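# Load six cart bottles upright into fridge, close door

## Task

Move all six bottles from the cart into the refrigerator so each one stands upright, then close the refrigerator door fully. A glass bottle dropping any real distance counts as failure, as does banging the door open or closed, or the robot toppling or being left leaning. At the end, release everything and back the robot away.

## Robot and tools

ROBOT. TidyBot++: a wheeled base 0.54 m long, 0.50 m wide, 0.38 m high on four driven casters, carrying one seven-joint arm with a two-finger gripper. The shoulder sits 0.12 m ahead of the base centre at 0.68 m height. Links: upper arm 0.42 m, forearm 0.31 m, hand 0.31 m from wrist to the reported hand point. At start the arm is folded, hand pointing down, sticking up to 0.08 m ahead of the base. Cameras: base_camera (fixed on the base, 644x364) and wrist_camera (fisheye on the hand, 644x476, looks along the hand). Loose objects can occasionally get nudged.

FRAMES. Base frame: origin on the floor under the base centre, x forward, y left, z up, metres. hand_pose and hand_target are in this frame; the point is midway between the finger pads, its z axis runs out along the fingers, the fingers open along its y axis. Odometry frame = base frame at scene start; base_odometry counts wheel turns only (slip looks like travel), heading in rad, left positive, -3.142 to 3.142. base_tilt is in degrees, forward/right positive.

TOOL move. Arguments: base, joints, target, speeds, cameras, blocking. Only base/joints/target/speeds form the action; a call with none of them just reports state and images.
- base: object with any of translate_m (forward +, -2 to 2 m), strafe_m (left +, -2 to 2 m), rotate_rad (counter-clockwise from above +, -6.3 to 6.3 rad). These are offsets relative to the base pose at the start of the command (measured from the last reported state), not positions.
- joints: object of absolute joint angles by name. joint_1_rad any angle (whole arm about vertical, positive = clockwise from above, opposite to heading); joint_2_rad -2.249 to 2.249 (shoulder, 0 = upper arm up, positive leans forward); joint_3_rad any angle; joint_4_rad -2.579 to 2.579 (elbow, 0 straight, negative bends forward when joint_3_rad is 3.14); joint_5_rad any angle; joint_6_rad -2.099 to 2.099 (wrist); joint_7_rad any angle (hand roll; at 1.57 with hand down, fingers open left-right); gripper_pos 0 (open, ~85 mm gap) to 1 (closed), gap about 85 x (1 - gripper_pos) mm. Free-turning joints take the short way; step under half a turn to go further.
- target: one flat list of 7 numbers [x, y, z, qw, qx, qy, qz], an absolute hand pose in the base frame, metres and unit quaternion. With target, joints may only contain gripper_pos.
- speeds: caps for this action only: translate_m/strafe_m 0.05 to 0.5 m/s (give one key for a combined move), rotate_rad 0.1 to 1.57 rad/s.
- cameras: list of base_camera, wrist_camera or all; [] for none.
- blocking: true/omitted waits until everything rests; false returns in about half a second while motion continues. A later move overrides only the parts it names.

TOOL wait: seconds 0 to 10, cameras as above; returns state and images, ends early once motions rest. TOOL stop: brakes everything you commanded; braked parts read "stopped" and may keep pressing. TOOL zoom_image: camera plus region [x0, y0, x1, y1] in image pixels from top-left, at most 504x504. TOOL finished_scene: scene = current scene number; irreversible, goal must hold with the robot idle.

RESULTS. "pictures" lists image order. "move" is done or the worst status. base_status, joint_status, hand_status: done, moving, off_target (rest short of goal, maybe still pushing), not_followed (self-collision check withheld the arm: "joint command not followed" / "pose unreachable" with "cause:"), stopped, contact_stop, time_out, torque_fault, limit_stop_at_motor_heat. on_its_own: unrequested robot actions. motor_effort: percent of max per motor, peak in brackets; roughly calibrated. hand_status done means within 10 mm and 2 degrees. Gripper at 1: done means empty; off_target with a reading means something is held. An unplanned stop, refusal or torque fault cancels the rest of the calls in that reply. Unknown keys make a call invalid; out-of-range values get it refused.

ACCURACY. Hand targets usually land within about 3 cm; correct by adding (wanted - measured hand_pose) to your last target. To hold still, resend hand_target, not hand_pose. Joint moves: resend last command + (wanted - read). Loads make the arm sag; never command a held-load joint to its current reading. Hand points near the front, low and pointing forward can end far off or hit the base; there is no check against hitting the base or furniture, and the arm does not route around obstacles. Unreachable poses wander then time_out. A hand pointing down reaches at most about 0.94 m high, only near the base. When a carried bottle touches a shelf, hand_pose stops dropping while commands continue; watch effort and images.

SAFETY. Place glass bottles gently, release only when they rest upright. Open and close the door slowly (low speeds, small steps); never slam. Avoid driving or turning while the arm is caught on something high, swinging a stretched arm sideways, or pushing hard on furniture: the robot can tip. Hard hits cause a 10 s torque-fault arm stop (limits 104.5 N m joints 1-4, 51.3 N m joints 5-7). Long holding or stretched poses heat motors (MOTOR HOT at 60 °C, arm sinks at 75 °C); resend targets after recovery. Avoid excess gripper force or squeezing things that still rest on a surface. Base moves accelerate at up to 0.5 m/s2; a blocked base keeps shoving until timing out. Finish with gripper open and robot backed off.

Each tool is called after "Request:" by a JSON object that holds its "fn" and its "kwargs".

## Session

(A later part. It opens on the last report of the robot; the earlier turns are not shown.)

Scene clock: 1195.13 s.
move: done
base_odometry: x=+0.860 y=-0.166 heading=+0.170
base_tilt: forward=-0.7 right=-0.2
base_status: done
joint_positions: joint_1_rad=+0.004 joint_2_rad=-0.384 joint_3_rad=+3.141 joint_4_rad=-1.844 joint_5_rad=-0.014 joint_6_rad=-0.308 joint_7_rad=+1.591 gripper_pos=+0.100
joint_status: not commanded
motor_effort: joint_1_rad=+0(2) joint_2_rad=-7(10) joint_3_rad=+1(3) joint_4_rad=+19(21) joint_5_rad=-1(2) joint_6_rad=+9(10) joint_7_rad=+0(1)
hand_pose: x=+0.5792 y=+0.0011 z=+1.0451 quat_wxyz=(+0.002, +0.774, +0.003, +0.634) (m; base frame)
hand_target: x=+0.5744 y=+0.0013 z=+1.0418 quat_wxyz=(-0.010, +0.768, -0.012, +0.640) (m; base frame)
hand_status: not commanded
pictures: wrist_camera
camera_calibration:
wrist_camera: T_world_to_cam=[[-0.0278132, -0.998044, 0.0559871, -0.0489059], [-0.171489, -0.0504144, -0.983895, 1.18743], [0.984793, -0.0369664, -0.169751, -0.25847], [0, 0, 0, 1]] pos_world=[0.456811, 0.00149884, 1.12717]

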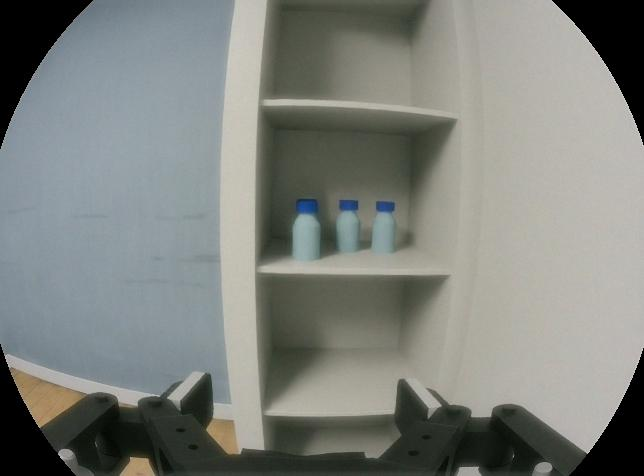

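Request:
{"fn": "move", "kwargs": {"base": {"translate_m": -0.9377, "strafe_m": -0.2255, "rotate_rad": -1.52}, "speeds": {"rotate_rad": 0.9}, "joints": {"joint_1_rad": 0.0, "joint_2_rad": -0.37, "joint_3_rad": 3.1416, "joint_4_rad": -1.60, "joint_5_rad": 0.0, "joint_6_rad": -0.45, "joint_7_rad": 1.54, "gripper_pos": 0.0}, "cameras": ["wrist_camera", "base_camera"]}}

Request:
{"fn": "move", "kwargs": {"joints": {"joint_1_rad": 0.0, "joint_2_rad": -0.125, "joint_4_rad": -2.13, "joint_6_rad": 0.205}, "cameras": ["wrist_camera"]}}

Request:
{"fn": "zoom_image", "kwargs": {"camera": "wrist_camera", "region": [180, 200, 440, 400]}}

Scene clock: 1205.33 s.
move: done
base_odometry: x=-0.026 y=-0.547 heading=-1.352
base_tilt: forward=-0.7 right=-0.2
base_status: done
joint_positions: joint_1_rad=+0.004 joint_2_rad=-0.382 joint_3_rad=+3.145 joint_4_rad=-1.634 joint_5_rad=-0.014 joint_6_rad=-0.401 joint_7_rad=+1.591 gripper_pos=+0.000
joint_status: all done
motor_effort: joint_1_rad=+0(2) joint_2_rad=-7(10) joint_3_rad=+2(4) joint_4_rad=+19(21) joint_5_rad=-1(2) joint_6_rad=+9(10) joint_7_rad=+0(1)
hand_pose: x=+0.5709 y=-0.0011 z=+1.1449 quat_wxyz=(+0.002, +0.736, +0.001, +0.677) (m; base frame)
hand_target: x=+0.5726 y=+0.0013 z=+1.1452 quat_wxyz=(-0.010, +0.745, -0.011, +0.667) (m; base frame)
hand_status: not commanded
pictures: base_camera, wrist_camera
camera_calibration:
wrist_camera: T_world_to_cam=[[-0.0370154, -0.997991, 0.051412, -0.0464958], [-0.0568106, -0.0492625, -0.997169, 1.2339], [0.997699, -0.0398313, -0.0548731, -0.372388], [0, 0, 0, 1]] pos_world=[0.439908, -0.000450272, 1.21236]

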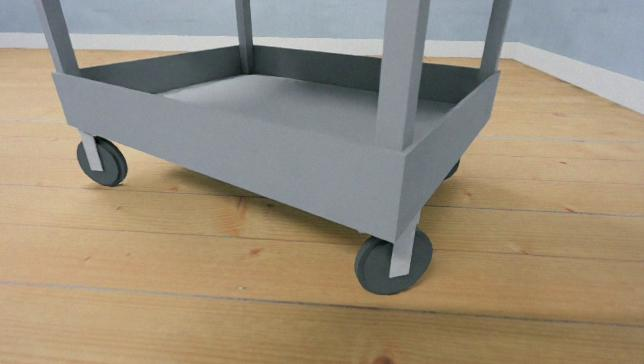

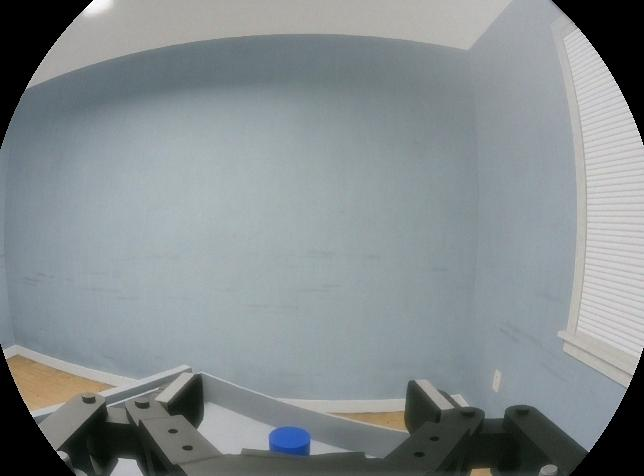

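Scene clock: 1207.40 s.
move: done
base_odometry: x=-0.026 y=-0.547 heading=-1.352
base_tilt: forward=-0.7 right=-0.2
base_status: not commanded
joint_positions: joint_1_rad=+0.004 joint_2_rad=-0.148 joint_3_rad=+3.145 joint_4_rad=-2.094 joint_5_rad=-0.014 joint_6_rad=+0.163 joint_7_rad=+1.591 gripper_pos=+0.000
joint_status: all done
motor_effort: joint_1_rad=+1(2) joint_2_rad=-13(16) joint_3_rad=+1(2) joint_4_rad=+19(21) joint_5_rad=-1(1) joint_6_rad=+9(11) joint_7_rad=+0(1)
hand_pose: x=+0.6538 y=-0.0038 z=+0.9174 quat_wxyz=(+0.005, +0.778, -0.002, +0.628) (m; base frame)
hand_target: x=+0.6549 y=+0.0013 z=+0.8963 quat_wxyz=(-0.010, +0.783, -0.012, +0.622) (m; base frame)
hand_status: not commanded
pictures: wrist_camera
camera_calibration:
wrist_camera: T_world_to_cam=[[-0.0379311, -0.997691, 0.0563367, -0.0382836], [-0.185242, -0.0483799, -0.981501, 1.08119], [0.981961, -0.0476653, -0.182979, -0.3399], [0, 0, 0, 1]] pos_world=[0.532597, -0.00208886, 1.00115]

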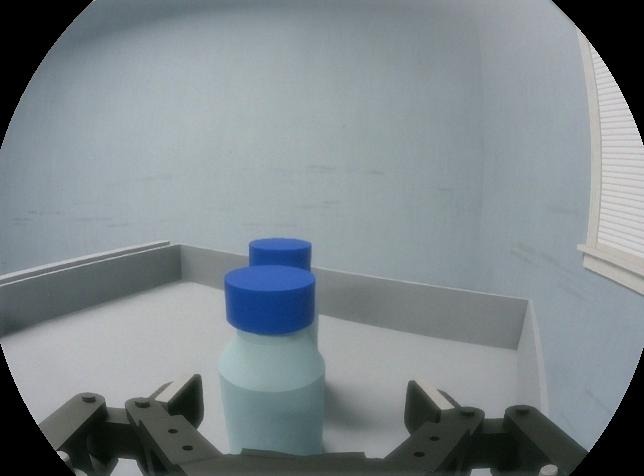

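Scaled by 1.938.

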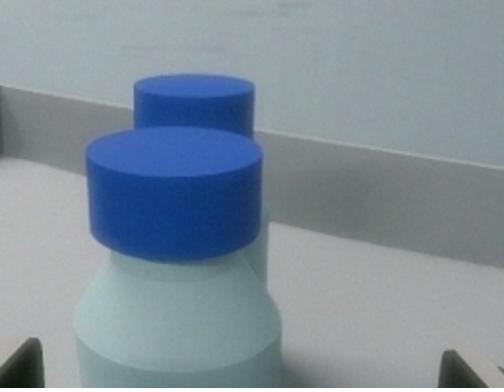

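Request:
{"fn": "move", "kwargs": {"base": {"translate_m": 0.094, "strafe_m": 0.022}, "speeds": {"translate_m": 0.2}, "cameras": ["wrist_camera"]}}

Request:
{"fn": "zoom_image", "kwargs": {"camera": "wrist_camera", "region": [180, 280, 440, 476]}}

Scene clock: 1219.50 s.
move: done
base_odometry: x=+0.016 y=-0.634 heading=-1.352
base_tilt: forward=-0.7 right=-0.2
base_status: done
joint_positions: joint_1_rad=+0.004 joint_2_rad=-0.138 joint_3_rad=+3.145 joint_4_rad=-2.095 joint_5_rad=-0.014 joint_6_rad=+0.167 joint_7_rad=+1.591 gripper_pos=+0.000
joint_status: not commanded
motor_effort: joint_1_rad=+0(1) joint_2_rad=-13(16) joint_3_rad=+1(2) joint_4_rad=+18(19) joint_5_rad=-1(1) joint_6_rad=+9(10) joint_7_rad=+0(1)
hand_pose: x=+0.6562 y=-0.0038 z=+0.9126 quat_wxyz=(+0.005, +0.780, -0.002, +0.626) (m; base frame)
hand_target: x=+0.6549 y=+0.0013 z=+0.8963 quat_wxyz=(-0.010, +0.783, -0.012, +0.622) (m; base frame)
hand_status: not commanded
pictures: wrist_camera
camera_calibration:
wrist_camera: T_world_to_cam=[[-0.0375841, -0.997689, 0.0566049, -0.0384261], [-0.192175, -0.0483714, -0.980168, 1.08028], [0.980641, -0.0477167, -0.189913, -0.335874], [0, 0, 0, 1]] pos_world=[0.53553, -0.00210938, 0.997245]

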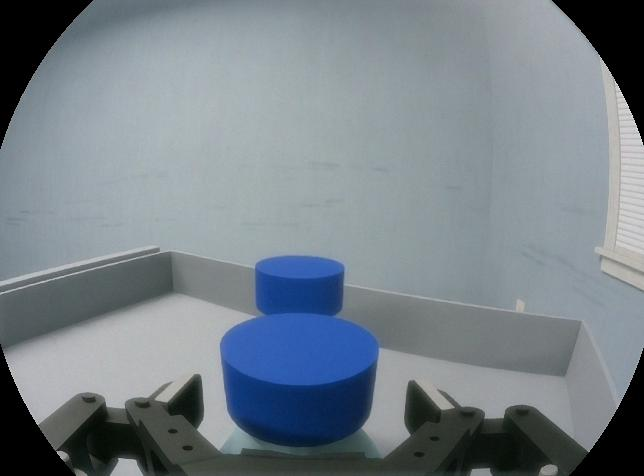

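Scaled by 1.938.

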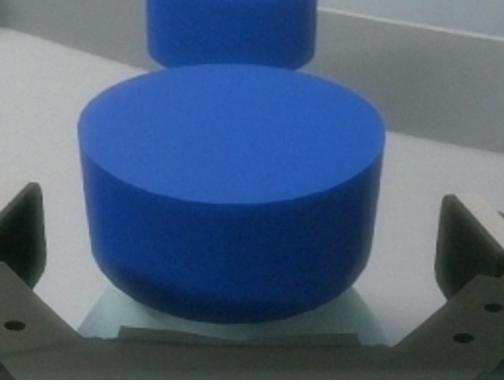

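Request:
{"fn": "move", "kwargs": {"joints": {"gripper_pos": 0.6}, "cameras": ["wrist_camera"]}}

Request:
{"fn": "zoom_image", "kwargs": {"camera": "wrist_camera", "region": [200, 220, 400, 340]}}

Request:
{"fn": "move", "kwargs": {"joints": {"joint_2_rad": -0.236, "joint_4_rad": -1.80, "joint_6_rad": -0.15}, "cameras": []}}

Request:
{"fn": "move", "kwargs": {"joints": {"joint_2_rad": -0.40, "joint_4_rad": -1.57, "joint_6_rad": -0.53}, "cameras": ["wrist_camera"]}}

Scene clock: 1225.83 s.
move: off_target
base_odometry: x=+0.016 y=-0.634 heading=-1.352
base_tilt: forward=-0.7 right=-0.2
base_status: not commanded
joint_positions: joint_1_rad=+0.004 joint_2_rad=-0.138 joint_3_rad=+3.145 joint_4_rad=-2.095 joint_5_rad=-0.014 joint_6_rad=+0.168 joint_7_rad=+1.591 gripper_pos=+0.441
joint_status: gripper_pos off_target (ended at +0.441, target +0.600)
motor_effort: joint_1_rad=+1(2) joint_2_rad=-13(14) joint_3_rad=+2(3) joint_4_rad=+18(19) joint_5_rad=-1(1) joint_6_rad=+9(10) joint_7_rad=+0(1)
hand_pose: x=+0.6562 y=-0.0034 z=+0.9130 quat_wxyz=(+0.005, +0.780, -0.001, +0.626) (m; base frame)
hand_target: x=+0.6549 y=+0.0013 z=+0.8963 quat_wxyz=(-0.010, +0.783, -0.012, +0.622) (m; base frame)
hand_status: not commanded
pictures: wrist_camera
camera_calibration:
wrist_camera: T_world_to_cam=[[-0.0370133, -0.997709, 0.0566371, -0.0384806], [-0.190794, -0.048578, -0.980427, 1.07999], [0.980932, -0.0470948, -0.188558, -0.337278], [0, 0, 0, 1]] pos_world=[0.535478, -0.0018126, 0.997437]

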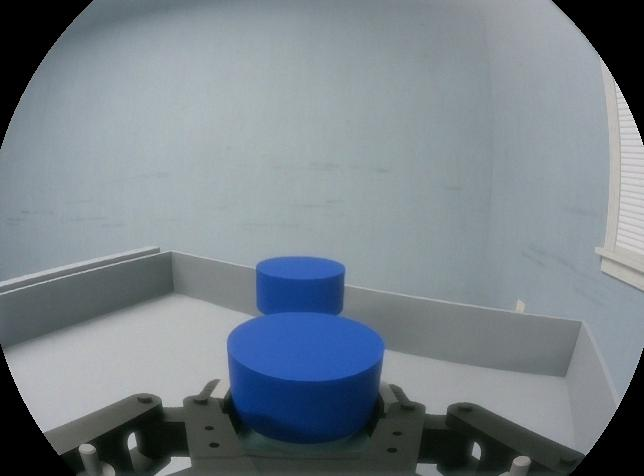

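Scaled by 2.520.

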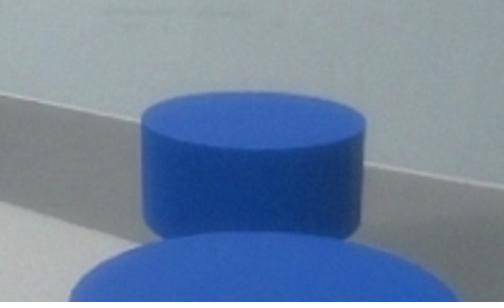

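Scene clock: 1227.60 s.
move: done
base_odometry: x=+0.016 y=-0.634 heading=-1.352
base_tilt: forward=-0.7 right=-0.2
base_status: not commanded
joint_positions: joint_1_rad=+0.004 joint_2_rad=-0.178 joint_3_rad=+3.145 joint_4_rad=-1.855 joint_5_rad=-0.014 joint_6_rad=-0.116 joint_7_rad=+1.591 gripper_pos=+0.441
joint_status: all done
motor_effort: joint_1_rad=+0(1) joint_2_rad=-16(19) joint_3_rad=+1(2) joint_4_rad=+23(23) joint_5_rad=-1(1) joint_6_rad=+12(14) joint_7_rad=+0(1)
hand_pose: x=+0.6609 y=-0.0023 z=+0.9937 quat_wxyz=(+0.003, +0.781, +0.000, +0.624) (m; base frame)
hand_target: x=+0.6431 y=+0.0013 z=+1.0486 quat_wxyz=(-0.010, +0.756, -0.012, +0.655) (m; base frame)
hand_status: not commanded
pictures: none
No camera images: "cameras" was empty.

Scene clock: 1229.20 s.
move: done
base_odometry: x=+0.016 y=-0.634 heading=-1.352
base_tilt: forward=-0.7 right=-0.2
base_status: not commanded
joint_positions: joint_1_rad=+0.004 joint_2_rad=-0.367 joint_3_rad=+3.145 joint_4_rad=-1.620 joint_5_rad=-0.014 joint_6_rad=-0.496 joint_7_rad=+1.591 gripper_pos=+0.441
joint_status: all done
motor_effort: joint_1_rad=+0(1) joint_2_rad=-9(19) joint_3_rad=+1(2) joint_4_rad=+22(25) joint_5_rad=-1(1) joint_6_rad=+13(14) joint_7_rad=+1(1)
hand_pose: x=+0.5730 y=-0.0004 z=+1.1179 quat_wxyz=(+0.002, +0.767, +0.002, +0.642) (m; base frame)
hand_target: x=+0.5533 y=+0.0013 z=+1.1519 quat_wxyz=(-0.010, +0.751, -0.012, +0.660) (m; base frame)
hand_status: not commanded
pictures: wrist_camera
camera_calibration:
wrist_camera: T_world_to_cam=[[-0.0299994, -0.998062, 0.0545145, -0.0517469], [-0.150699, -0.0493995, -0.987345, 1.24992], [0.988124, -0.037835, -0.148925, -0.26528], [0, 0, 0, 1]] pos_world=[0.448938, 0.000061949, 1.19742]

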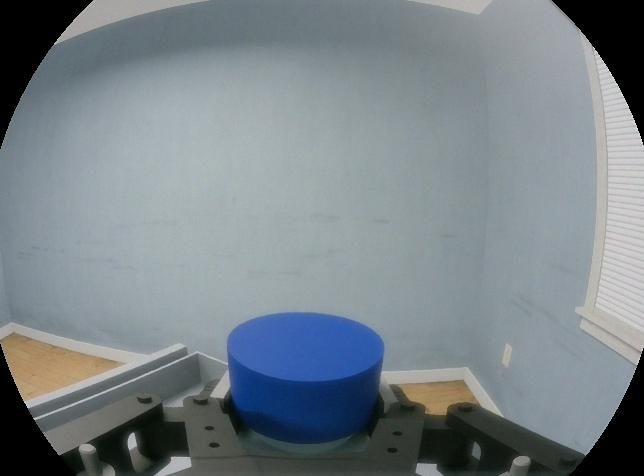

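Request:
{"fn": "move", "kwargs": {"base": {"translate_m": -0.1433, "strafe_m": 1.2321, "rotate_rad": 1.522}, "speeds": {"rotate_rad": 1.0}, "joints": {"joint_1_rad": 0.0, "joint_2_rad": -0.40, "joint_3_rad": 3.1416, "joint_4_rad": -1.577, "joint_5_rad": 0.0, "joint_6_rad": -0.543, "joint_7_rad": 1.54, "gripper_pos": 0.6}, "cameras": ["base_camera", "wrist_camera"]}}

Request:
{"fn": "zoom_image", "kwargs": {"camera": "base_camera", "region": [180, 110, 320, 210]}}

Request:
{"fn": "zoom_image", "kwargs": {"camera": "base_camera", "region": [420, 110, 644, 270]}}

Scene clock: 1270.17 s.
move: off_target
base_odometry: x=+1.188 y=-0.226 heading=+0.171
base_tilt: forward=-0.7 right=-0.2
base_status: done
joint_positions: joint_1_rad=+0.004 joint_2_rad=-0.368 joint_3_rad=+3.144 joint_4_rad=-1.620 joint_5_rad=-0.014 joint_6_rad=-0.513 joint_7_rad=+1.591 gripper_pos=+0.441
joint_status: gripper_pos off_target (ended at +0.441, target +0.600); the others done
motor_effort: joint_1_rad=+1(2) joint_2_rad=-9(12) joint_3_rad=+2(4) joint_4_rad=+22(23) joint_5_rad=-1(2) joint_6_rad=+12(13) joint_7_rad=+0(1)
hand_pose: x=+0.5714 y=+0.0005 z=+1.1132 quat_wxyz=(+0.001, +0.772, +0.003, +0.635) (m; base frame)
hand_target: x=+0.5533 y=+0.0013 z=+1.1437 quat_wxyz=(-0.010, +0.758, -0.012, +0.652) (m; base frame)
hand_status: not commanded
pictures: base_camera, wrist_camera
camera_calibration:
wrist_camera: T_world_to_cam=[[-0.027658, -0.998081, 0.0554004, -0.0530365], [-0.166524, -0.0500468, -0.984767, 1.25121], [0.98565, -0.0364621, -0.16482, -0.245263], [0, 0, 0, 1]] pos_world=[0.448633, 0.000741653, 1.19467]

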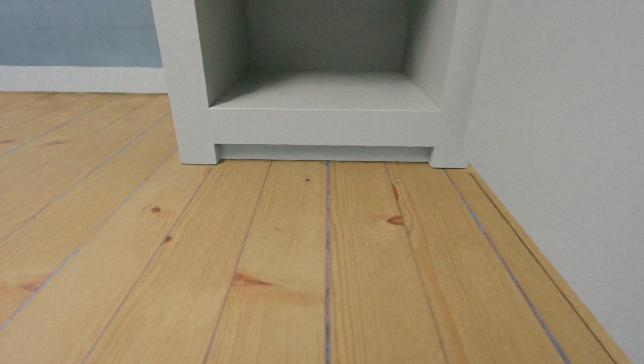

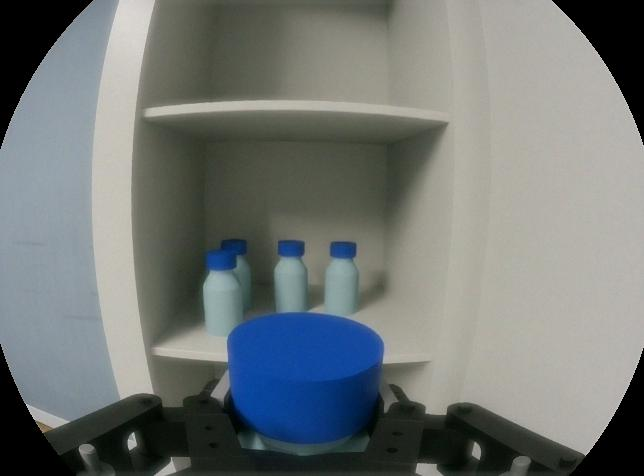

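Scaled by 3.600.

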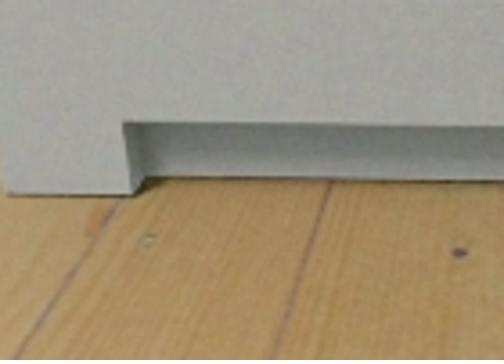

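Scaled by 2.250.

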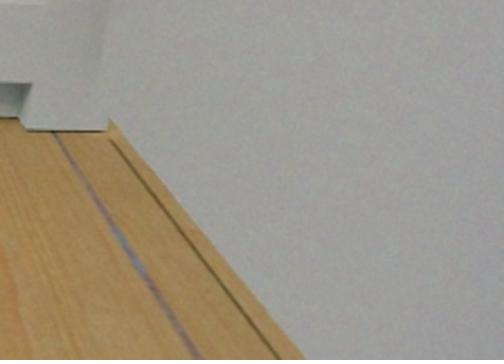

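Request:
{"fn": "move", "kwargs": {"base": {"translate_m": 0.4894, "strafe_m": 0.0331, "rotate_rad": 0.012}, "speeds": {"translate_m": 0.3}, "cameras": ["wrist_camera", "base_camera"]}}

Request:
{"fn": "move", "kwargs": {"joints": {"joint_2_rad": -0.40, "joint_4_rad": -1.80, "joint_6_rad": -0.313}, "cameras": ["wrist_camera"]}}

Scene clock: 1290.27 s.
move: done
base_odometry: x=+1.664 y=-0.110 heading=+0.184
base_tilt: forward=-0.7 right=-0.2
base_status: done
joint_positions: joint_1_rad=+0.004 joint_2_rad=-0.371 joint_3_rad=+3.144 joint_4_rad=-1.620 joint_5_rad=-0.014 joint_6_rad=-0.514 joint_7_rad=+1.591 gripper_pos=+0.441
joint_status: not commanded
motor_effort: joint_1_rad=+0(1) joint_2_rad=-10(12) joint_3_rad=+1(4) joint_4_rad=+21(23) joint_5_rad=-1(2) joint_6_rad=+12(13) joint_7_rad=+0(1)
hand_pose: x=+0.5703 y=+0.0007 z=+1.1141 quat_wxyz=(+0.001, +0.772, +0.003, +0.636) (m; base frame)
hand_target: x=+0.5533 y=+0.0013 z=+1.1437 quat_wxyz=(-0.010, +0.758, -0.012, +0.652) (m; base frame)
hand_status: not commanded
pictures: base_camera, wrist_camera
camera_calibration:
wrist_camera: T_world_to_cam=[[-0.0273482, -0.998089, 0.0554119, -0.053098], [-0.164704, -0.0501758, -0.985066, 1.25125], [0.985964, -0.0360663, -0.163017, -0.246157], [0, 0, 0, 1]] pos_world=[0.447335, 0.000907834, 1.19537]

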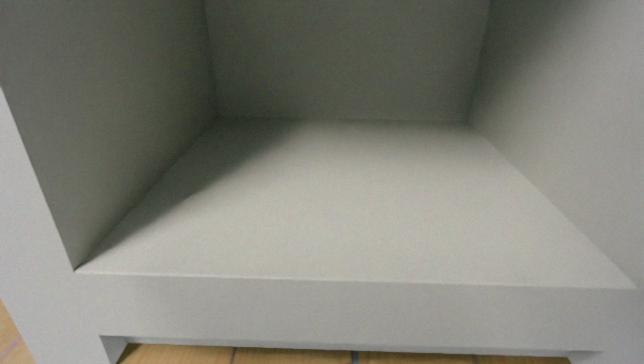

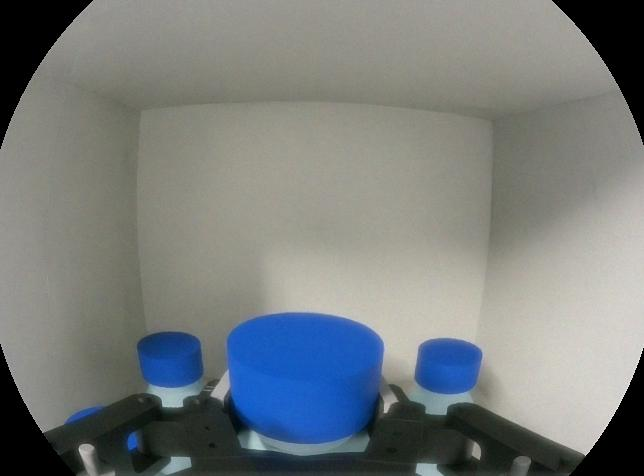

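Scene clock: 1291.57 s.
move: done
base_odometry: x=+1.664 y=-0.110 heading=+0.184
base_tilt: forward=-0.7 right=-0.2
base_status: not commanded
joint_positions: joint_1_rad=+0.004 joint_2_rad=-0.371 joint_3_rad=+3.144 joint_4_rad=-1.786 joint_5_rad=-0.014 joint_6_rad=-0.375 joint_7_rad=+1.591 gripper_pos=+0.441
joint_status: all done
motor_effort: joint_1_rad=+0(1) joint_2_rad=-9(11) joint_3_rad=+2(2) joint_4_rad=+23(25) joint_5_rad=-1(1) joint_6_rad=+12(14) joint_7_rad=+0(1)
hand_pose: x=+0.5808 y=+0.0001 z=+1.0548 quat_wxyz=(+0.002, +0.780, +0.002, +0.625) (m; base frame)
hand_target: x=+0.5731 y=+0.0013 z=+1.0786 quat_wxyz=(-0.010, +0.755, -0.012, +0.655) (m; base frame)
hand_status: not commanded
pictures: wrist_camera
camera_calibration:
wrist_camera: T_world_to_cam=[[-0.0276402, -0.998072, 0.0555738, -0.0500793], [-0.192449, -0.0492419, -0.980071, 1.20535], [0.980918, -0.0377844, -0.190717, -0.234122], [0, 0, 0, 1]] pos_world=[0.460238, 0.000524768, 1.13946]

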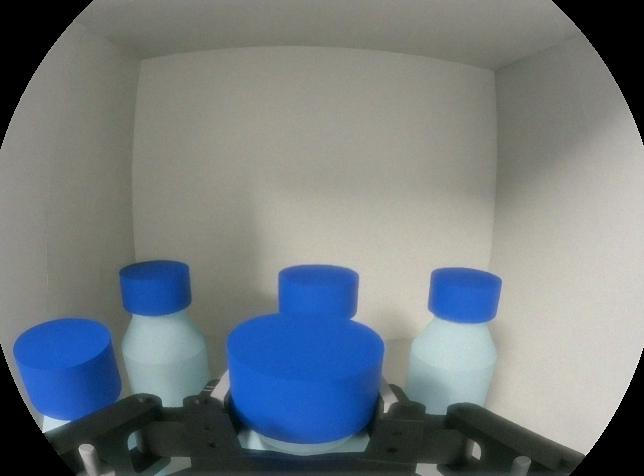

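Request:
{"fn": "move", "kwargs": {"joints": {"joint_1_rad": 0.0, "joint_2_rad": -0.40, "joint_4_rad": -1.84, "joint_6_rad": -0.283}, "cameras": []}}

Scene clock: 1314.97 s.
move: done
base_odometry: x=+1.664 y=-0.110 heading=+0.184
base_tilt: forward=-0.7 right=-0.2
base_status: not commanded
joint_positions: joint_1_rad=+0.004 joint_2_rad=-0.371 joint_3_rad=+3.144 joint_4_rad=-1.823 joint_5_rad=-0.014 joint_6_rad=-0.341 joint_7_rad=+1.591 gripper_pos=+0.441
joint_status: all done
motor_effort: joint_1_rad=+0(1) joint_2_rad=-9(12) joint_3_rad=+2(3) joint_4_rad=+22(23) joint_5_rad=-1(1) joint_6_rad=+12(13) joint_7_rad=+0(1)
hand_pose: x=+0.5823 y=+0.0000 z=+1.0430 quat_wxyz=(+0.002, +0.781, +0.002, +0.625) (m; base frame)
hand_target: x=+0.5745 y=+0.0013 z=+1.0632 quat_wxyz=(-0.010, +0.759, -0.012, +0.651) (m; base frame)
hand_status: not commanded
pictures: none
No camera images: "cameras" was empty.

Request:
{"fn": "move", "kwargs": {"joints": {"joint_1_rad": 0.0, "joint_2_rad": -0.40, "joint_4_rad": -1.858, "joint_6_rad": -0.274}, "cameras": []}}

Request:
{"fn": "move", "kwargs": {"joints": {"joint_1_rad": 0.0, "joint_2_rad": -0.40, "joint_4_rad": -1.876, "joint_6_rad": -0.27}, "cameras": ["wrist_camera"]}}

Scene clock: 1318.57 s.
move: done
base_odometry: x=+1.664 y=-0.110 heading=+0.184
base_tilt: forward=-0.7 right=-0.2
base_status: not commanded
joint_positions: joint_1_rad=+0.004 joint_2_rad=-0.371 joint_3_rad=+3.144 joint_4_rad=-1.831 joint_5_rad=-0.014 joint_6_rad=-0.323 joint_7_rad=+1.591 gripper_pos=+0.441
joint_status: all done
motor_effort: joint_1_rad=+1(1) joint_2_rad=-9(10) joint_3_rad=+2(2) joint_4_rad=+22(23) joint_5_rad=-1(1) joint_6_rad=+12(13) joint_7_rad=+0(1)
hand_pose: x=+0.5832 y=-0.0001 z=+1.0430 quat_wxyz=(+0.002, +0.778, +0.002, +0.628) (m; base frame)
hand_target: x=+0.5748 y=+0.0013 z=+1.0548 quat_wxyz=(-0.010, +0.762, -0.012, +0.648) (m; base frame)
hand_status: not commanded
pictures: none
No camera images: "cameras" was empty.

Scene clock: 1319.13 s.
move: done
base_odometry: x=+1.664 y=-0.110 heading=+0.184
base_tilt: forward=-0.7 right=-0.2
base_status: not commanded
joint_positions: joint_1_rad=+0.004 joint_2_rad=-0.372 joint_3_rad=+3.144 joint_4_rad=-1.839 joint_5_rad=-0.014 joint_6_rad=-0.309 joint_7_rad=+1.591 gripper_pos=+0.441
joint_status: all done
motor_effort: joint_1_rad=+1(1) joint_2_rad=-7(8) joint_3_rad=+3(3) joint_4_rad=+20(21) joint_5_rad=-1(1) joint_6_rad=+10(12) joint_7_rad=+0(1)
hand_pose: x=+0.5835 y=-0.0002 z=+1.0428 quat_wxyz=(+0.002, +0.776, +0.002, +0.631) (m; base frame)
hand_target: x=+0.5746 y=+0.0013 z=+1.0448 quat_wxyz=(-0.010, +0.766, -0.012, +0.642) (m; base frame)
hand_status: not commanded
pictures: wrist_camera
camera_calibration:
wrist_camera: T_world_to_cam=[[-0.0293579, -0.998048, 0.0551245, -0.0481446], [-0.178482, -0.0490279, -0.982721, 1.18869], [0.983505, -0.0386893, -0.176694, -0.255187], [0, 0, 0, 1]] pos_world=[0.461724, 0.000355512, 1.12572]

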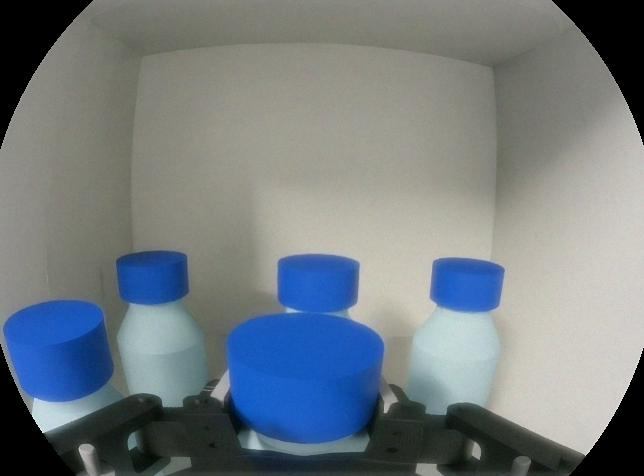

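Request:
{"fn": "move", "kwargs": {"joints": {"joint_1_rad": 0.0, "joint_2_rad": -0.40, "joint_4_rad": -1.89, "joint_6_rad": -0.266}, "cameras": []}}

Request:
{"fn": "move", "kwargs": {"joints": {"gripper_pos": 0.1}, "cameras": ["wrist_camera"]}}

Scene clock: 1323.37 s.
move: done
base_odometry: x=+1.664 y=-0.110 heading=+0.184
base_tilt: forward=-0.7 right=-0.2
base_status: not commanded
joint_positions: joint_1_rad=+0.004 joint_2_rad=-0.374 joint_3_rad=+3.144 joint_4_rad=-1.847 joint_5_rad=-0.014 joint_6_rad=-0.298 joint_7_rad=+1.591 gripper_pos=+0.441
joint_status: all done
motor_effort: joint_1_rad=+1(2) joint_2_rad=-6(9) joint_3_rad=+3(3) joint_4_rad=+19(19) joint_5_rad=-1(1) joint_6_rad=+9(10) joint_7_rad=+0(1)
hand_pose: x=+0.5832 y=-0.0002 z=+1.0426 quat_wxyz=(+0.002, +0.774, +0.001, +0.633) (m; base frame)
hand_target: x=+0.5745 y=+0.0013 z=+1.0374 quat_wxyz=(-0.010, +0.769, -0.012, +0.639) (m; base frame)
hand_status: not commanded
pictures: none
No camera images: "cameras" was empty.

Scene clock: 1324.20 s.
move: done
base_odometry: x=+1.664 y=-0.110 heading=+0.184
base_tilt: forward=-0.7 right=-0.2
base_status: not commanded
joint_positions: joint_1_rad=+0.004 joint_2_rad=-0.374 joint_3_rad=+3.144 joint_4_rad=-1.853 joint_5_rad=-0.014 joint_6_rad=-0.298 joint_7_rad=+1.591 gripper_pos=+0.100
joint_status: all done
motor_effort: joint_1_rad=+0(2) joint_2_rad=-7(8) joint_3_rad=+2(3) joint_4_rad=+19(20) joint_5_rad=-1(1) joint_6_rad=+9(9) joint_7_rad=+0(1)
hand_pose: x=+0.5830 y=-0.0002 z=+1.0389 quat_wxyz=(+0.002, +0.776, +0.001, +0.631) (m; base frame)
hand_target: x=+0.5745 y=+0.0013 z=+1.0374 quat_wxyz=(-0.010, +0.769, -0.012, +0.639) (m; base frame)
hand_status: not commanded
pictures: wrist_camera
camera_calibration:
wrist_camera: T_world_to_cam=[[-0.0295164, -0.998044, 0.0551034, -0.0478765], [-0.178425, -0.0489813, -0.982734, 1.18482], [0.983511, -0.0388386, -0.17663, -0.255416], [0, 0, 0, 1]] pos_world=[0.461192, 0.000330999, 1.12188]

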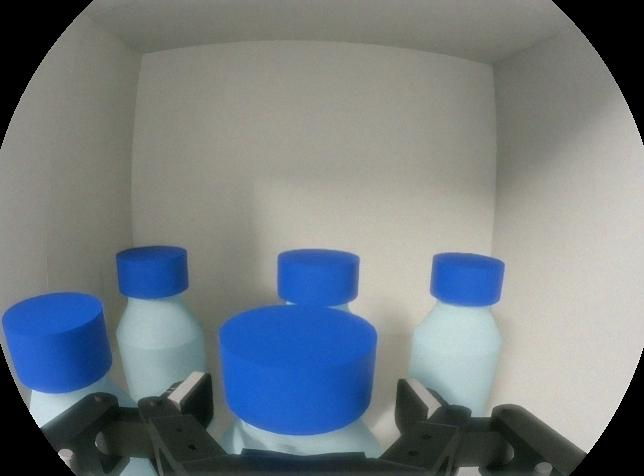

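Request:
{"fn": "move", "kwargs": {"base": {"translate_m": -0.8}, "speeds": {"translate_m": 0.5}, "cameras": ["wrist_camera", "base_camera"]}}

Scene clock: 1330.20 s.
move: done
base_odometry: x=+0.878 y=-0.257 heading=+0.184
base_tilt: forward=-0.7 right=-0.2
base_status: done
joint_positions: joint_1_rad=+0.004 joint_2_rad=-0.382 joint_3_rad=+3.144 joint_4_rad=-1.853 joint_5_rad=-0.014 joint_6_rad=-0.298 joint_7_rad=+1.591 gripper_pos=+0.100
joint_status: not commanded
motor_effort: joint_1_rad=+0(2) joint_2_rad=-7(10) joint_3_rad=+2(4) joint_4_rad=+19(21) joint_5_rad=-1(2) joint_6_rad=+9(10) joint_7_rad=+0(1)
hand_pose: x=+0.5803 y=-0.0002 z=+1.0421 quat_wxyz=(+0.002, +0.774, +0.001, +0.634) (m; base frame)
hand_target: x=+0.5745 y=+0.0013 z=+1.0374 quat_wxyz=(-0.010, +0.769, -0.012, +0.639) (m; base frame)
hand_status: not commanded
pictures: base_camera, wrist_camera
camera_calibration:
wrist_camera: T_world_to_cam=[[-0.0299568, -0.998043, 0.0548975, -0.0476842], [-0.171521, -0.0489747, -0.983962, 1.18471], [0.984725, -0.0388925, -0.169718, -0.260074], [0, 0, 0, 1]] pos_world=[0.457875, 0.000315139, 1.12419]

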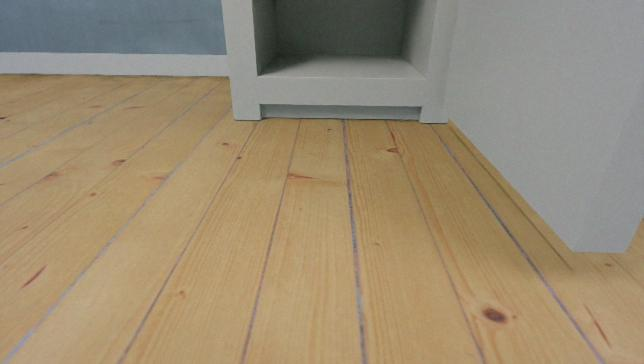

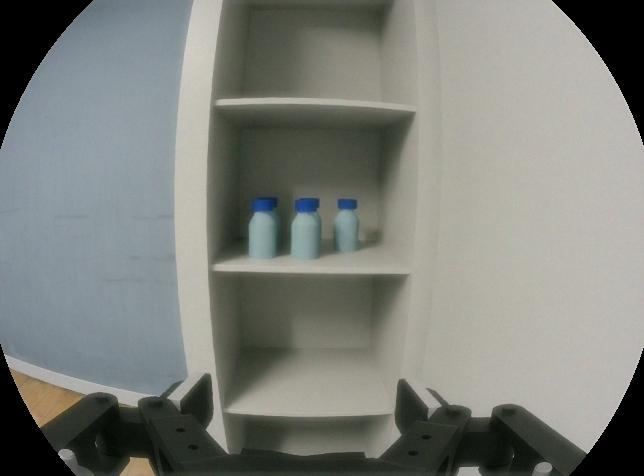

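Request:
{"fn": "move", "kwargs": {"base": {"translate_m": -0.916, "strafe_m": -0.19, "rotate_rad": -1.523}, "speeds": {"rotate_rad": 0.9}, "joints": {"joint_1_rad": 0.0, "joint_2_rad": -0.37, "joint_4_rad": -1.60, "joint_6_rad": -0.45, "gripper_pos": 0.0}, "cameras": ["wrist_camera", "base_camera"]}}

Scene clock: 1353.47 s.
move: done
base_odometry: x=+0.012 y=-0.611 heading=-1.340
base_tilt: forward=-0.7 right=-0.2
base_status: done
joint_positions: joint_1_rad=+0.004 joint_2_rad=-0.381 joint_3_rad=+3.147 joint_4_rad=-1.635 joint_5_rad=-0.014 joint_6_rad=-0.401 joint_7_rad=+1.591 gripper_pos=+0.000
joint_status: all done
motor_effort: joint_1_rad=+0(2) joint_2_rad=-6(11) joint_3_rad=+1(4) joint_4_rad=+19(21) joint_5_rad=-1(2) joint_6_rad=+9(11) joint_7_rad=+0(1)
hand_pose: x=+0.5715 y=-0.0020 z=+1.1443 quat_wxyz=(+0.003, +0.736, +0.000, +0.677) (m; base frame)
hand_target: x=+0.5726 y=+0.0013 z=+1.1452 quat_wxyz=(-0.010, +0.745, -0.011, +0.667) (m; base frame)
hand_status: not commanded
pictures: base_camera, wrist_camera
camera_calibration:
wrist_camera: T_world_to_cam=[[-0.0381067, -0.997984, 0.0507556, -0.0459157], [-0.0581498, -0.0484917, -0.997129, 1.23399], [0.99758, -0.0409487, -0.0561847, -0.371481], [0, 0, 0, 1]] pos_world=[0.440589, -0.0011965, 1.21191]

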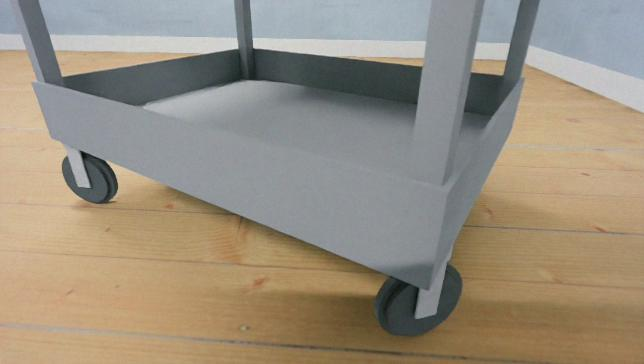

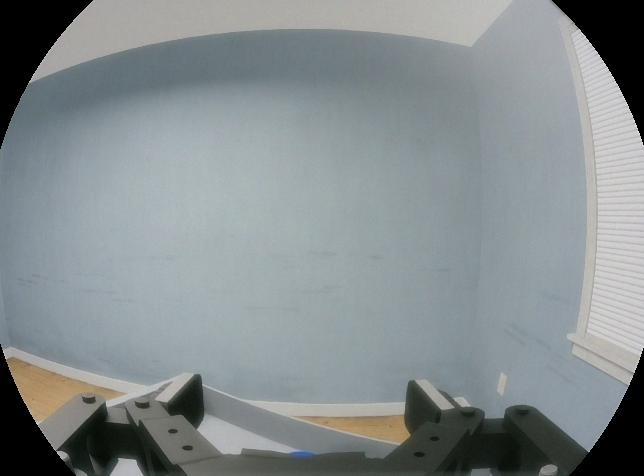

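Request:
{"fn": "move", "kwargs": {"joints": {"joint_1_rad": 0.0, "joint_2_rad": -0.017, "joint_4_rad": -2.0335, "joint_6_rad": 0.217, "gripper_pos": 0.0}, "cameras": ["wrist_camera"]}}

Scene clock: 1362.47 s.
move: done
base_odometry: x=+0.012 y=-0.611 heading=-1.340
base_tilt: forward=-0.7 right=-0.2
base_status: not commanded
joint_positions: joint_1_rad=+0.004 joint_2_rad=-0.032 joint_3_rad=+3.147 joint_4_rad=-2.001 joint_5_rad=-0.014 joint_6_rad=+0.175 joint_7_rad=+1.591 gripper_pos=+0.000
joint_status: all done
motor_effort: joint_1_rad=+0(1) joint_2_rad=-17(20) joint_3_rad=+1(2) joint_4_rad=+18(21) joint_5_rad=-1(1) joint_6_rad=+9(11) joint_7_rad=+0(1)
hand_pose: x=+0.6990 y=-0.0049 z=+0.9117 quat_wxyz=(+0.006, +0.781, -0.002, +0.624) (m; base frame)
hand_target: x=+0.6987 y=+0.0013 z=+0.8964 quat_wxyz=(-0.010, +0.783, -0.012, +0.622) (m; base frame)
hand_status: not commanded
pictures: wrist_camera
camera_calibration:
wrist_camera: T_world_to_cam=[[-0.0387744, -0.997614, 0.0571203, -0.0374634], [-0.196296, -0.0484449, -0.979347, 1.08962], [0.979778, -0.0491861, -0.193949, -0.373792], [0, 0, 0, 1]] pos_world=[0.57867, -0.00297262, 0.996763]

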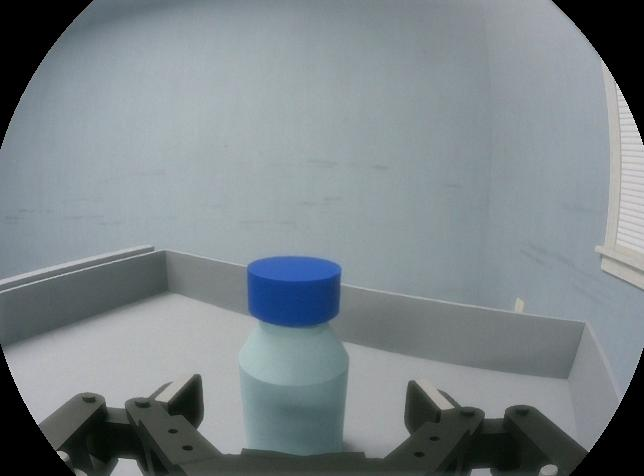

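Request:
{"fn": "zoom_image", "kwargs": {"camera": "wrist_camera", "region": [230, 240, 360, 340]}}

Scaled by 3.877.

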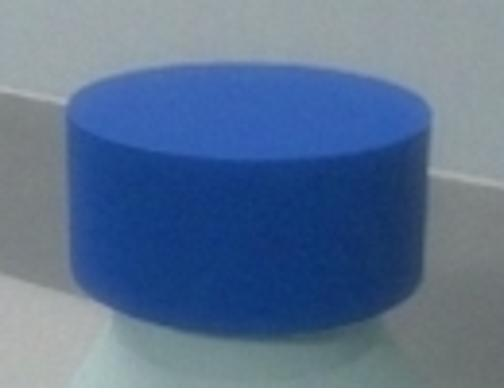

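Request:
{"fn": "move", "kwargs": {"base": {"translate_m": 0.09, "strafe_m": 0.0075}, "speeds": {"translate_m": 0.15}, "cameras": ["wrist_camera"]}}

Scene clock: 1378.80 s.
move: done
base_odometry: x=+0.039 y=-0.697 heading=-1.341
base_tilt: forward=-0.7 right=-0.2
base_status: done
joint_positions: joint_1_rad=+0.004 joint_2_rad=-0.030 joint_3_rad=+3.147 joint_4_rad=-2.001 joint_5_rad=-0.014 joint_6_rad=+0.178 joint_7_rad=+1.591 gripper_pos=+0.000
joint_status: not commanded
motor_effort: joint_1_rad=+1(1) joint_2_rad=-17(20) joint_3_rad=+1(2) joint_4_rad=+18(19) joint_5_rad=-1(1) joint_6_rad=+9(10) joint_7_rad=+0(1)
hand_pose: x=+0.6997 y=-0.0049 z=+0.9112 quat_wxyz=(+0.006, +0.781, -0.002, +0.624) (m; base frame)
hand_target: x=+0.6987 y=+0.0013 z=+0.8964 quat_wxyz=(-0.010, +0.783, -0.012, +0.622) (m; base frame)
hand_status: not commanded
pictures: wrist_camera
camera_calibration:
wrist_camera: T_world_to_cam=[[-0.0388676, -0.99761, 0.0571291, -0.0373674], [-0.195488, -0.0484761, -0.979507, 1.08886], [0.979936, -0.0492392, -0.193137, -0.375478], [0, 0, 0, 1]] pos_world=[0.579352, -0.00298268, 0.996163]

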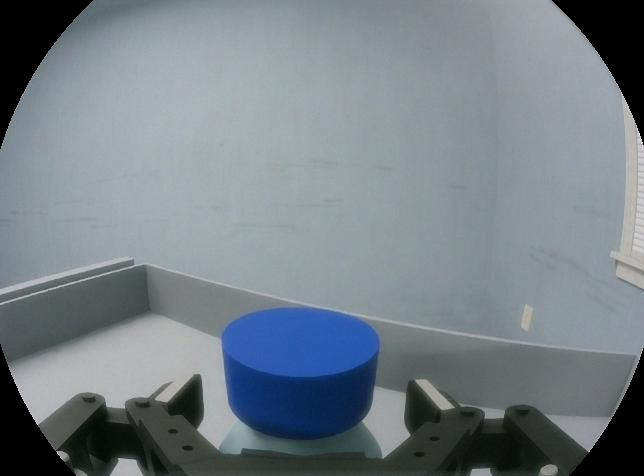

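Request:
{"fn": "move", "kwargs": {"joints": {"gripper_pos": 0.6}, "cameras": ["wrist_camera"]}}

Scene clock: 1381.80 s.
move: off_target
base_odometry: x=+0.039 y=-0.697 heading=-1.341
base_tilt: forward=-0.7 right=-0.2
base_status: not commanded
joint_positions: joint_1_rad=+0.003 joint_2_rad=-0.029 joint_3_rad=+3.147 joint_4_rad=-2.001 joint_5_rad=-0.014 joint_6_rad=+0.182 joint_7_rad=+1.591 gripper_pos=+0.443
joint_status: gripper_pos off_target (ended at +0.443, target +0.600)
motor_effort: joint_1_rad=+0(3) joint_2_rad=-17(18) joint_3_rad=+1(4) joint_4_rad=+18(20) joint_5_rad=-1(1) joint_6_rad=+9(10) joint_7_rad=+0(1)
hand_pose: x=+0.7000 y=-0.0043 z=+0.9121 quat_wxyz=(+0.005, +0.780, -0.002, +0.626) (m; base frame)
hand_target: x=+0.6987 y=+0.0013 z=+0.8964 quat_wxyz=(-0.010, +0.783, -0.012, +0.622) (m; base frame)
hand_status: not commanded
pictures: wrist_camera
camera_calibration:
wrist_camera: T_world_to_cam=[[-0.0381128, -0.997643, 0.0570641, -0.0373032], [-0.191753, -0.0487427, -0.980232, 1.08794], [0.980703, -0.0483017, -0.189444, -0.37939], [0, 0, 0, 1]] pos_world=[0.579263, -0.00251123, 0.996692]

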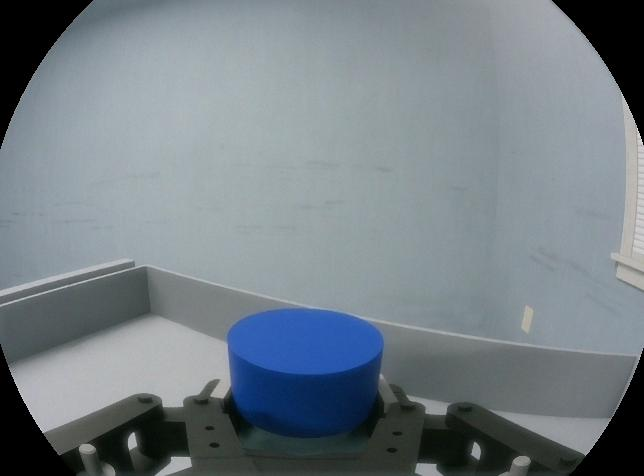

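Request:
{"fn": "move", "kwargs": {"joints": {"joint_1_rad": 0.0, "joint_2_rad": -0.132, "joint_4_rad": -1.759, "joint_6_rad": -0.087}, "cameras": ["wrist_camera"]}}

Scene clock: 1388.27 s.
move: off_target
base_odometry: x=+0.039 y=-0.697 heading=-1.341
base_tilt: forward=-0.7 right=-0.2
base_status: not commanded
joint_positions: joint_1_rad=+0.003 joint_2_rad=-0.056 joint_3_rad=+3.147 joint_4_rad=-1.824 joint_5_rad=-0.014 joint_6_rad=-0.060 joint_7_rad=+1.591 gripper_pos=+0.443
joint_status: joint_4_rad off_target (ended at -1.824, target -1.759); the others done
motor_effort: joint_1_rad=+0(2) joint_2_rad=-22(23) joint_3_rad=+1(2) joint_4_rad=+24(25) joint_5_rad=-1(1) joint_6_rad=+13(14) joint_7_rad=+1(1)
hand_pose: x=+0.7049 y=-0.0033 z=+0.9612 quat_wxyz=(+0.004, +0.792, -0.001, +0.611) (m; base frame)
hand_target: x=+0.6856 y=+0.0013 z=+1.0368 quat_wxyz=(-0.010, +0.756, -0.012, +0.655) (m; base frame)
hand_status: not commanded
pictures: wrist_camera
camera_calibration:
wrist_camera: T_world_to_cam=[[-0.0326744, -0.99784, 0.0569822, -0.0426992], [-0.229224, -0.0480113, -0.972189, 1.15569], [0.972825, -0.0448274, -0.227161, -0.333136], [0, 0, 0, 1]] pos_world=[0.5876, -0.00205451, 1.0503]

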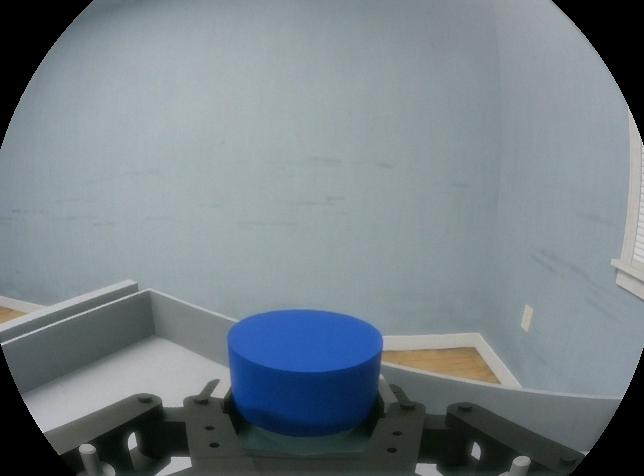

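Request:
{"fn": "move", "kwargs": {"joints": {"joint_1_rad": 0.0, "joint_2_rad": -0.352, "joint_4_rad": -1.60, "joint_6_rad": -0.48}, "cameras": ["wrist_camera", "base_camera"]}}

Scene clock: 1409.47 s.
move: done
base_odometry: x=+0.039 y=-0.697 heading=-1.341
base_tilt: forward=-0.7 right=-0.2
base_status: not commanded
joint_positions: joint_1_rad=+0.003 joint_2_rad=-0.312 joint_3_rad=+3.147 joint_4_rad=-1.657 joint_5_rad=-0.014 joint_6_rad=-0.451 joint_7_rad=+1.591 gripper_pos=+0.443
joint_status: all done
motor_effort: joint_1_rad=+0(1) joint_2_rad=-12(24) joint_3_rad=+1(2) joint_4_rad=+24(26) joint_5_rad=-1(1) joint_6_rad=+14(15) joint_7_rad=+0(1)
hand_pose: x=+0.5995 y=-0.0013 z=+1.0831 quat_wxyz=(+0.002, +0.782, +0.001, +0.623) (m; base frame)
hand_target: x=+0.5795 y=+0.0013 z=+1.1278 quat_wxyz=(-0.010, +0.760, -0.012, +0.649) (m; base frame)
hand_status: not commanded
pictures: base_camera, wrist_camera
camera_calibration:
wrist_camera: T_world_to_cam=[[-0.02884, -0.998065, 0.0550781, -0.0512483], [-0.197696, -0.0483173, -0.979072, 1.23874], [0.979839, -0.0391252, -0.19592, -0.240809], [0, 0, 0, 1]] pos_world=[0.47937, -0.000718276, 1.16846]

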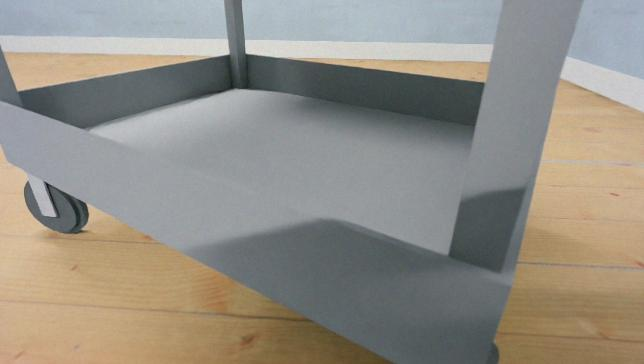

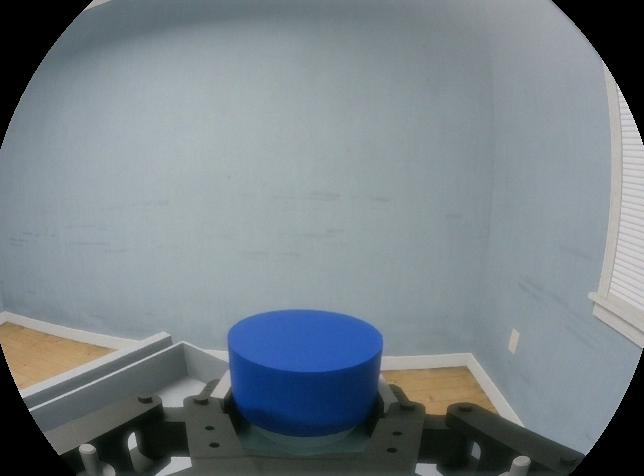

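Request:
{"fn": "move", "kwargs": {"base": {"translate_m": -0.170, "strafe_m": 1.221, "rotate_rad": 1.525}, "speeds": {"rotate_rad": 1.0}, "joints": {"joint_1_rad": 0.229, "joint_2_rad": -0.40, "joint_4_rad": -1.577, "joint_6_rad": -0.543}, "cameras": ["wrist_camera", "base_camera"]}}

Scene clock: 1442.50 s.
move: off_target
base_odometry: x=+1.189 y=-0.253 heading=+0.185
base_tilt: forward=-0.7 right=-0.2
base_status: done
joint_positions: joint_1_rad=+0.216 joint_2_rad=-0.346 joint_3_rad=+3.142 joint_4_rad=-1.645 joint_5_rad=-0.014 joint_6_rad=-0.518 joint_7_rad=+1.591 gripper_pos=+0.443
joint_status: joint_4_rad off_target (ended at -1.645, target -1.577); the others done
motor_effort: joint_1_rad=+0(3) joint_2_rad=-11(15) joint_3_rad=+2(4) joint_4_rad=+24(25) joint_5_rad=-1(2) joint_6_rad=+14(15) joint_7_rad=+1(1)
hand_pose: x=+0.5708 y=-0.0961 z=+1.0865 quat_wxyz=(+0.066, +0.784, -0.080, +0.612) (m; base frame)
hand_target: x=+0.5423 y=-0.0973 z=+1.1437 quat_wxyz=(+0.065, +0.751, -0.098, +0.649) (m; base frame)
hand_status: not commanded
pictures: base_camera, wrist_camera
camera_calibration:
wrist_camera: T_world_to_cam=[[-0.233202, -0.970754, 0.0570388, -0.0297888], [-0.222977, -0.00371232, -0.974817, 1.24587], [0.946519, -0.240047, -0.21559, -0.19461], [0, 0, 0, 1]] pos_world=[0.455057, -0.0710082, 1.17424]

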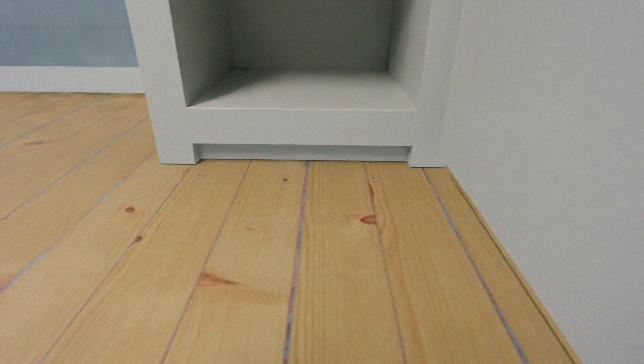

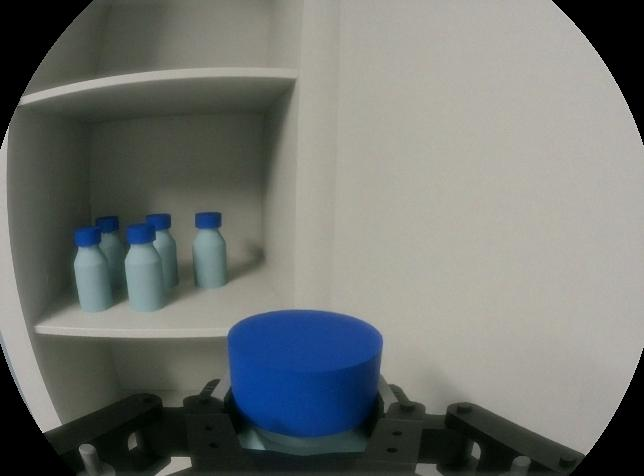

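Request:
{"fn": "zoom_image", "kwargs": {"camera": "base_camera", "region": [110, 110, 250, 210]}}

Request:
{"fn": "zoom_image", "kwargs": {"camera": "base_camera", "region": [370, 110, 510, 210]}}

Scaled by 3.600.

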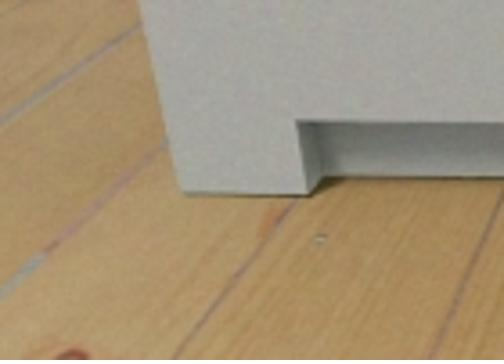

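Scaled by 3.600.

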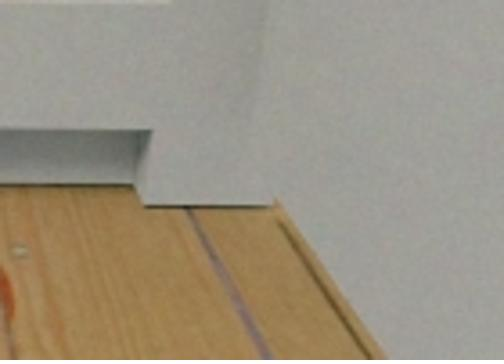

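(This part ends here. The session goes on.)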